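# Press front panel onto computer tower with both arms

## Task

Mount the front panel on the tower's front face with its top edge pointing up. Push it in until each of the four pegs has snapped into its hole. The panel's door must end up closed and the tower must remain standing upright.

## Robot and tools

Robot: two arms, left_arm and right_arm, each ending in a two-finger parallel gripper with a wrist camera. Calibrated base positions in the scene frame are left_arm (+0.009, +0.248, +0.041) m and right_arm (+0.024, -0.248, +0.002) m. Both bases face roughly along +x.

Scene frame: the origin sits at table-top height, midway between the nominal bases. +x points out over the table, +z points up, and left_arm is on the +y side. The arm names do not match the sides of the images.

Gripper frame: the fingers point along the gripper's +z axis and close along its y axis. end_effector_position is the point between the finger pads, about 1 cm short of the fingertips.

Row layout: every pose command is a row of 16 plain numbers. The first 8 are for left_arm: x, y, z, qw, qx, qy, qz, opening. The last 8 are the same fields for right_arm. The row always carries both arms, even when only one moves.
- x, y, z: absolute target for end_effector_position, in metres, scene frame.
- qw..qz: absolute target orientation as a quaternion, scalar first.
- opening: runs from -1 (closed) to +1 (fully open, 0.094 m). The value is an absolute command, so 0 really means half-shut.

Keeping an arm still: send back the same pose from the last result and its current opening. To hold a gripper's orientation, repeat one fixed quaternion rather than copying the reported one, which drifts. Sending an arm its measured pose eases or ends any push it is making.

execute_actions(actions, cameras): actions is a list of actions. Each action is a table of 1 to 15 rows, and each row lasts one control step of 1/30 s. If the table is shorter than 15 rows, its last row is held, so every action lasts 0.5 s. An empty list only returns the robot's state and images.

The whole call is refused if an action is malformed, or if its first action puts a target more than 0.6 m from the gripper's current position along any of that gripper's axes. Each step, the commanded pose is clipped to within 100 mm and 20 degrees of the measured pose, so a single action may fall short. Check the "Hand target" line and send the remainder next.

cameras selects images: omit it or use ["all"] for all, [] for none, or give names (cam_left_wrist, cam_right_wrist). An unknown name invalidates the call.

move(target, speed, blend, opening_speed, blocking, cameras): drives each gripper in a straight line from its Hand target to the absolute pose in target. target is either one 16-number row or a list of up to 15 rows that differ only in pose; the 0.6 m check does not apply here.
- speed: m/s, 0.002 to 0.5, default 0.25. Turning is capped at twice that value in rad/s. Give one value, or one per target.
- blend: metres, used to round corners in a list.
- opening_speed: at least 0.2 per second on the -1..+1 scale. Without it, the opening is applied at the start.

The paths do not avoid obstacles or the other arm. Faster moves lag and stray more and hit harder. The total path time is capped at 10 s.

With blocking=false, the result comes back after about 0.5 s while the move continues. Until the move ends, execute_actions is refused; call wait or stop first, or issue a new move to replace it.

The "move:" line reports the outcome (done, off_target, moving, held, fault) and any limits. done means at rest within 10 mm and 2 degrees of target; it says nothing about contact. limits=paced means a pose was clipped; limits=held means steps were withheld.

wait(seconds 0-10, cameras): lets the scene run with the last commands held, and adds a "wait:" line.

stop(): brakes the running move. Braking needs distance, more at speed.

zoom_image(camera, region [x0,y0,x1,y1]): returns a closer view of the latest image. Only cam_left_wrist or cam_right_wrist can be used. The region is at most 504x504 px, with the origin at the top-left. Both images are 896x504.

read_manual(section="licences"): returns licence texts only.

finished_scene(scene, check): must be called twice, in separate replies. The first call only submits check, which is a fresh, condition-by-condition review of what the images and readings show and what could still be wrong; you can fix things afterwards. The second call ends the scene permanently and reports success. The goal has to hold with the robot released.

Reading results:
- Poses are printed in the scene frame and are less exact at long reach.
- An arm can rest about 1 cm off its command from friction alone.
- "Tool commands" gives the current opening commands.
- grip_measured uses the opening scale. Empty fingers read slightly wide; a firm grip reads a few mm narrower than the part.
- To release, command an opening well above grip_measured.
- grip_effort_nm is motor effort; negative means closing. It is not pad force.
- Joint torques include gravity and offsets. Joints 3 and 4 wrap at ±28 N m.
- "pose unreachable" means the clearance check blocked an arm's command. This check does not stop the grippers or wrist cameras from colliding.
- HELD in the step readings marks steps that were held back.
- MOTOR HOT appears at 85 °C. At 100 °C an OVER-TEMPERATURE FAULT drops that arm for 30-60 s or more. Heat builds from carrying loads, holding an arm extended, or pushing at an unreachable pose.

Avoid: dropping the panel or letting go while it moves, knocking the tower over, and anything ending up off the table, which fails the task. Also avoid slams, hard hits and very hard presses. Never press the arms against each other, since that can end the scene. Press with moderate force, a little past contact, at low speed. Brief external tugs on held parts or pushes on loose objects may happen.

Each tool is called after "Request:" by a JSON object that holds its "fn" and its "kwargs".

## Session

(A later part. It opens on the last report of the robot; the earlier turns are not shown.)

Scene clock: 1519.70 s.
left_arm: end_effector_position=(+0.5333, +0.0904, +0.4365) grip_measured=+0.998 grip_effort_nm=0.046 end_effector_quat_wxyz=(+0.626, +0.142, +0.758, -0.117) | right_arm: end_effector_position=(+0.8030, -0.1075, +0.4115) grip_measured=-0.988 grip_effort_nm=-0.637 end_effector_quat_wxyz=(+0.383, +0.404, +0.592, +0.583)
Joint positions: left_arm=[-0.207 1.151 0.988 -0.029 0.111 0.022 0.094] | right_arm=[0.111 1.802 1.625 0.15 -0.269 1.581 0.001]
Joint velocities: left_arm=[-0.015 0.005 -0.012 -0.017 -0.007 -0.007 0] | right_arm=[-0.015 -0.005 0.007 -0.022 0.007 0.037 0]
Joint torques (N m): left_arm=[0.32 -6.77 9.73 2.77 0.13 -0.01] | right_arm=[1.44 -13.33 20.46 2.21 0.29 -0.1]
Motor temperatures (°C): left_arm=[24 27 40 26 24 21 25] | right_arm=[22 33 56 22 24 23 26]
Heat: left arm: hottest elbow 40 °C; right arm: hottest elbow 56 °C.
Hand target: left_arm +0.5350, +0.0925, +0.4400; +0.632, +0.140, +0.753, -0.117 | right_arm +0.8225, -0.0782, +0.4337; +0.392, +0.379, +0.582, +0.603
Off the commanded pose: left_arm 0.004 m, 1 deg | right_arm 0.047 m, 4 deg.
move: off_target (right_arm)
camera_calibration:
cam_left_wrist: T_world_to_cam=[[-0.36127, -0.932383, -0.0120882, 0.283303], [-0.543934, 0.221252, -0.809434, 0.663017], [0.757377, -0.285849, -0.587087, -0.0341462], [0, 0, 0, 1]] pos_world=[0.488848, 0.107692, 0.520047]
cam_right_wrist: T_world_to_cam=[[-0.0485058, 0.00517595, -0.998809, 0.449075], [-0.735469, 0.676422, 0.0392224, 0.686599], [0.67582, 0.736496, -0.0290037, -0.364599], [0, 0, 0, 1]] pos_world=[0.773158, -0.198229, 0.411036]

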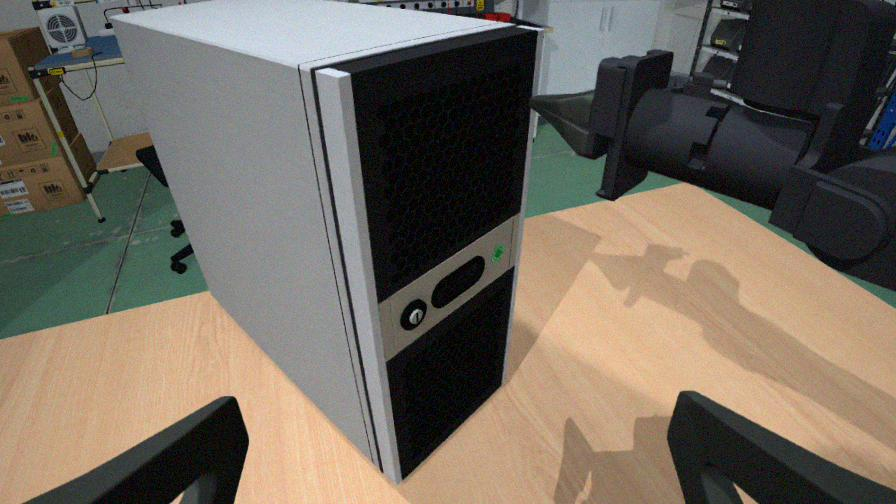

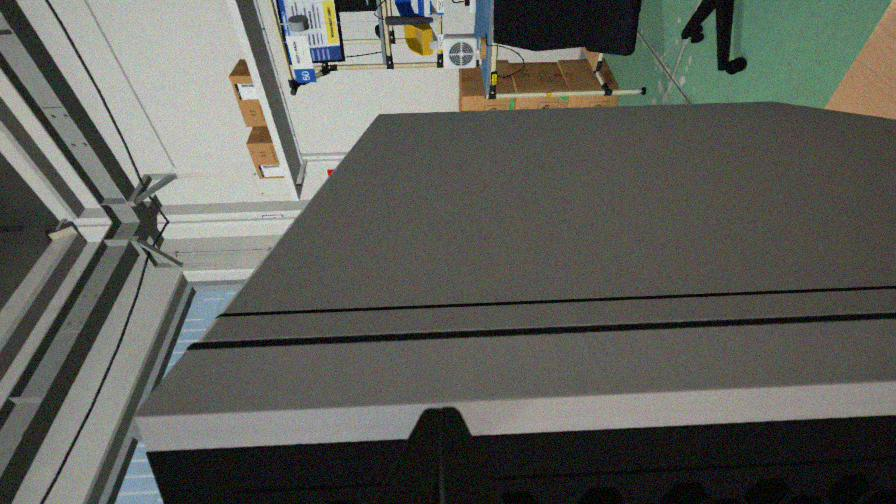

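Request:
{"fn": "zoom_image", "kwargs": {"camera": "cam_left_wrist", "region": [290, 40, 440, 140]}}

Request:
{"fn": "zoom_image", "kwargs": {"camera": "cam_right_wrist", "region": [130, 270, 400, 460]}}

Request:
{"fn": "zoom_image", "kwargs": {"camera": "cam_left_wrist", "region": [330, 380, 430, 490]}}

Scaled by 3.360 from the camera's 896x504 image, which has a finer 1280x720 frame.

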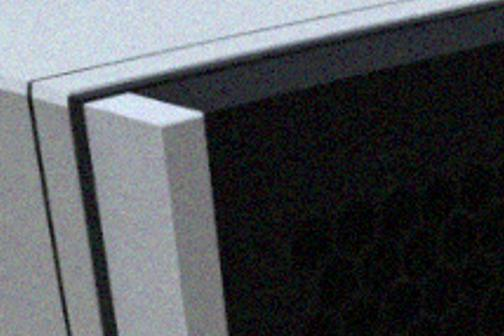

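Scaled by 1.867 from the camera's 896x504 image, which has a finer 1280x720 frame.

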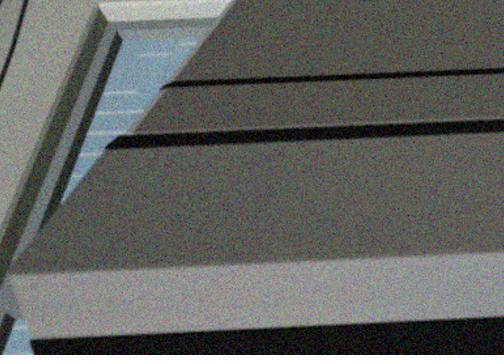

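Scaled by 4.582 from the camera's 896x504 image, which has a finer 1280x720 frame.

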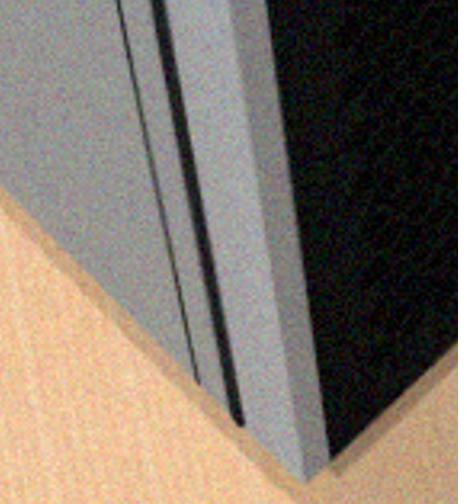

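Request:
{"fn": "move", "kwargs": {"target": [[0.5,0.15,0.45,0.632,0.1396,0.7532,-0.1171,1,0.7,-0.15,0.42,0.3917,0.3783,0.5827,0.6032,-1],[0.45,0.2,0.45,0.632,0.1396,0.7532,-0.1171,1,0.5,-0.2,0.35,0.3917,0.3783,0.5827,0.6032,-1]]}}

Request:
{"fn": "finished_scene", "kwargs": {"scene": 1, "check": "Seam uniform along left and right sides, top to bottom, about bezel width; each corner was pressed until the tower slid. Door flush; tower upright and clear of the robot. A peg could still be under 1 mm short of its click, which pictures cannot show."}}

Scene clock: 1542.63 s.
left_arm: end_effector_position=(+0.4529, +0.1971, +0.4495) grip_measured=+0.998 grip_effort_nm=0.051 end_effector_quat_wxyz=(+0.631, +0.135, +0.754, -0.124) | right_arm: end_effector_position=(+0.5018, -0.1943, +0.3413) grip_measured=-0.988 grip_effort_nm=-0.647 end_effector_quat_wxyz=(+0.385, +0.380, +0.590, +0.600)
Joint positions: left_arm=[0.087 0.876 0.843 -0.156 0.403 0.059 0.094] | right_arm=[-0.064 1.075 0.641 0.452 -0.481 1.581 0.001]
Joint velocities: left_arm=[0.005 -0.015 0.002 -0.007 -0.007 -0.051 0.001] | right_arm=[-0.005 -0.015 -0.012 0.007 0.037 0.007 0]
Joint torques (N m): left_arm=[0.67 -3.9 9.62 1.8 0.14 0.16] | right_arm=[-2.73 -8 9.68 1.91 -0.1 0.03]
Motor temperatures (°C): left_arm=[24 27 39 26 24 21 25] | right_arm=[22 33 59 22 24 23 26]
Heat: left arm: hottest elbow 39 °C; right arm: hottest elbow 59 °C.
Hand target: left_arm +0.4497, +0.1996, +0.4511; +0.632, +0.138, +0.753, -0.119 | right_arm +0.4999, -0.1999, +0.3485; +0.391, +0.379, +0.582, +0.604
Off the commanded pose: left_arm 0.004 m, 1 deg | right_arm 0.011 m, 1 deg.
move: off_target (right_arm)
camera_calibration:
cam_left_wrist: T_world_to_cam=[[-0.360078, -0.932911, 0.0045734, 0.34599], [-0.536643, 0.203114, -0.818998, 0.610742], [0.763124, -0.297357, -0.573777, 0.0585383], [0, 0, 0, 1]] pos_world=[0.407662, 0.216134, 0.532202]
cam_right_wrist: T_world_to_cam=[[-0.00328024, 0.00659992, -0.999973, 0.342849], [-0.761811, 0.647764, 0.0067743, 0.545283], [0.647791, 0.761813, 0.00290307, -0.0910001], [0, 0, 0, 1]] pos_world=[0.475476, -0.286152, 0.33941]

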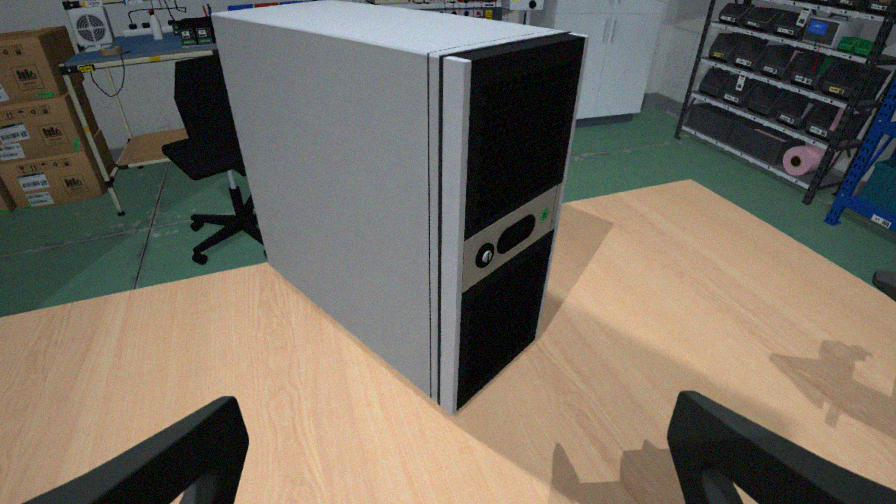

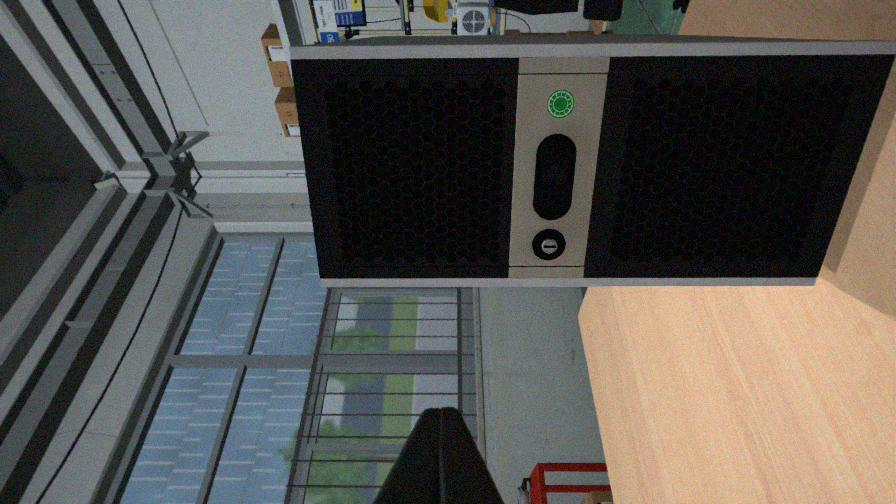

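This call ended nothing. Check each condition that your pictures could not show: look closer or test it, and mend what is not met. Then call finished_scene again.

Request:
{"fn": "zoom_image", "kwargs": {"camera": "cam_left_wrist", "region": [415, 35, 485, 105]}}

Request:
{"fn": "zoom_image", "kwargs": {"camera": "cam_left_wrist", "region": [415, 350, 485, 420]}}

Scaled by 7.200 from the camera's 896x504 image, which has a finer 1280x720 frame.

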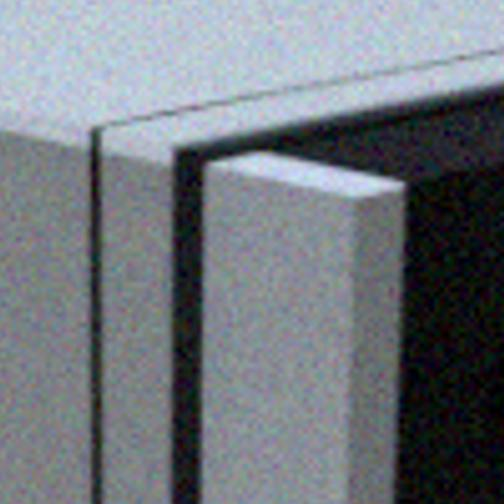

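Scaled by 7.200 from the camera's 896x504 image, which has a finer 1280x720 frame.

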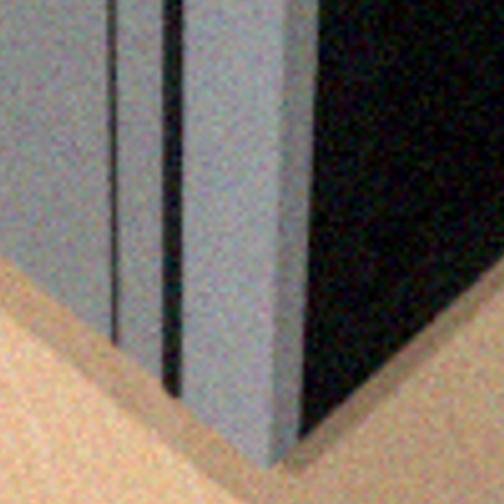

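Request:
{"fn": "finished_scene", "kwargs": {"scene": 1, "check": "Seam/strip ratio is equal at all four corners (0.38 to 0.42), consistent with the bezel width alone; every corner pressed to tower sliding. Door flush, tower upright. Clicks cannot be observed directly."}}

The scene is finished: the task was done.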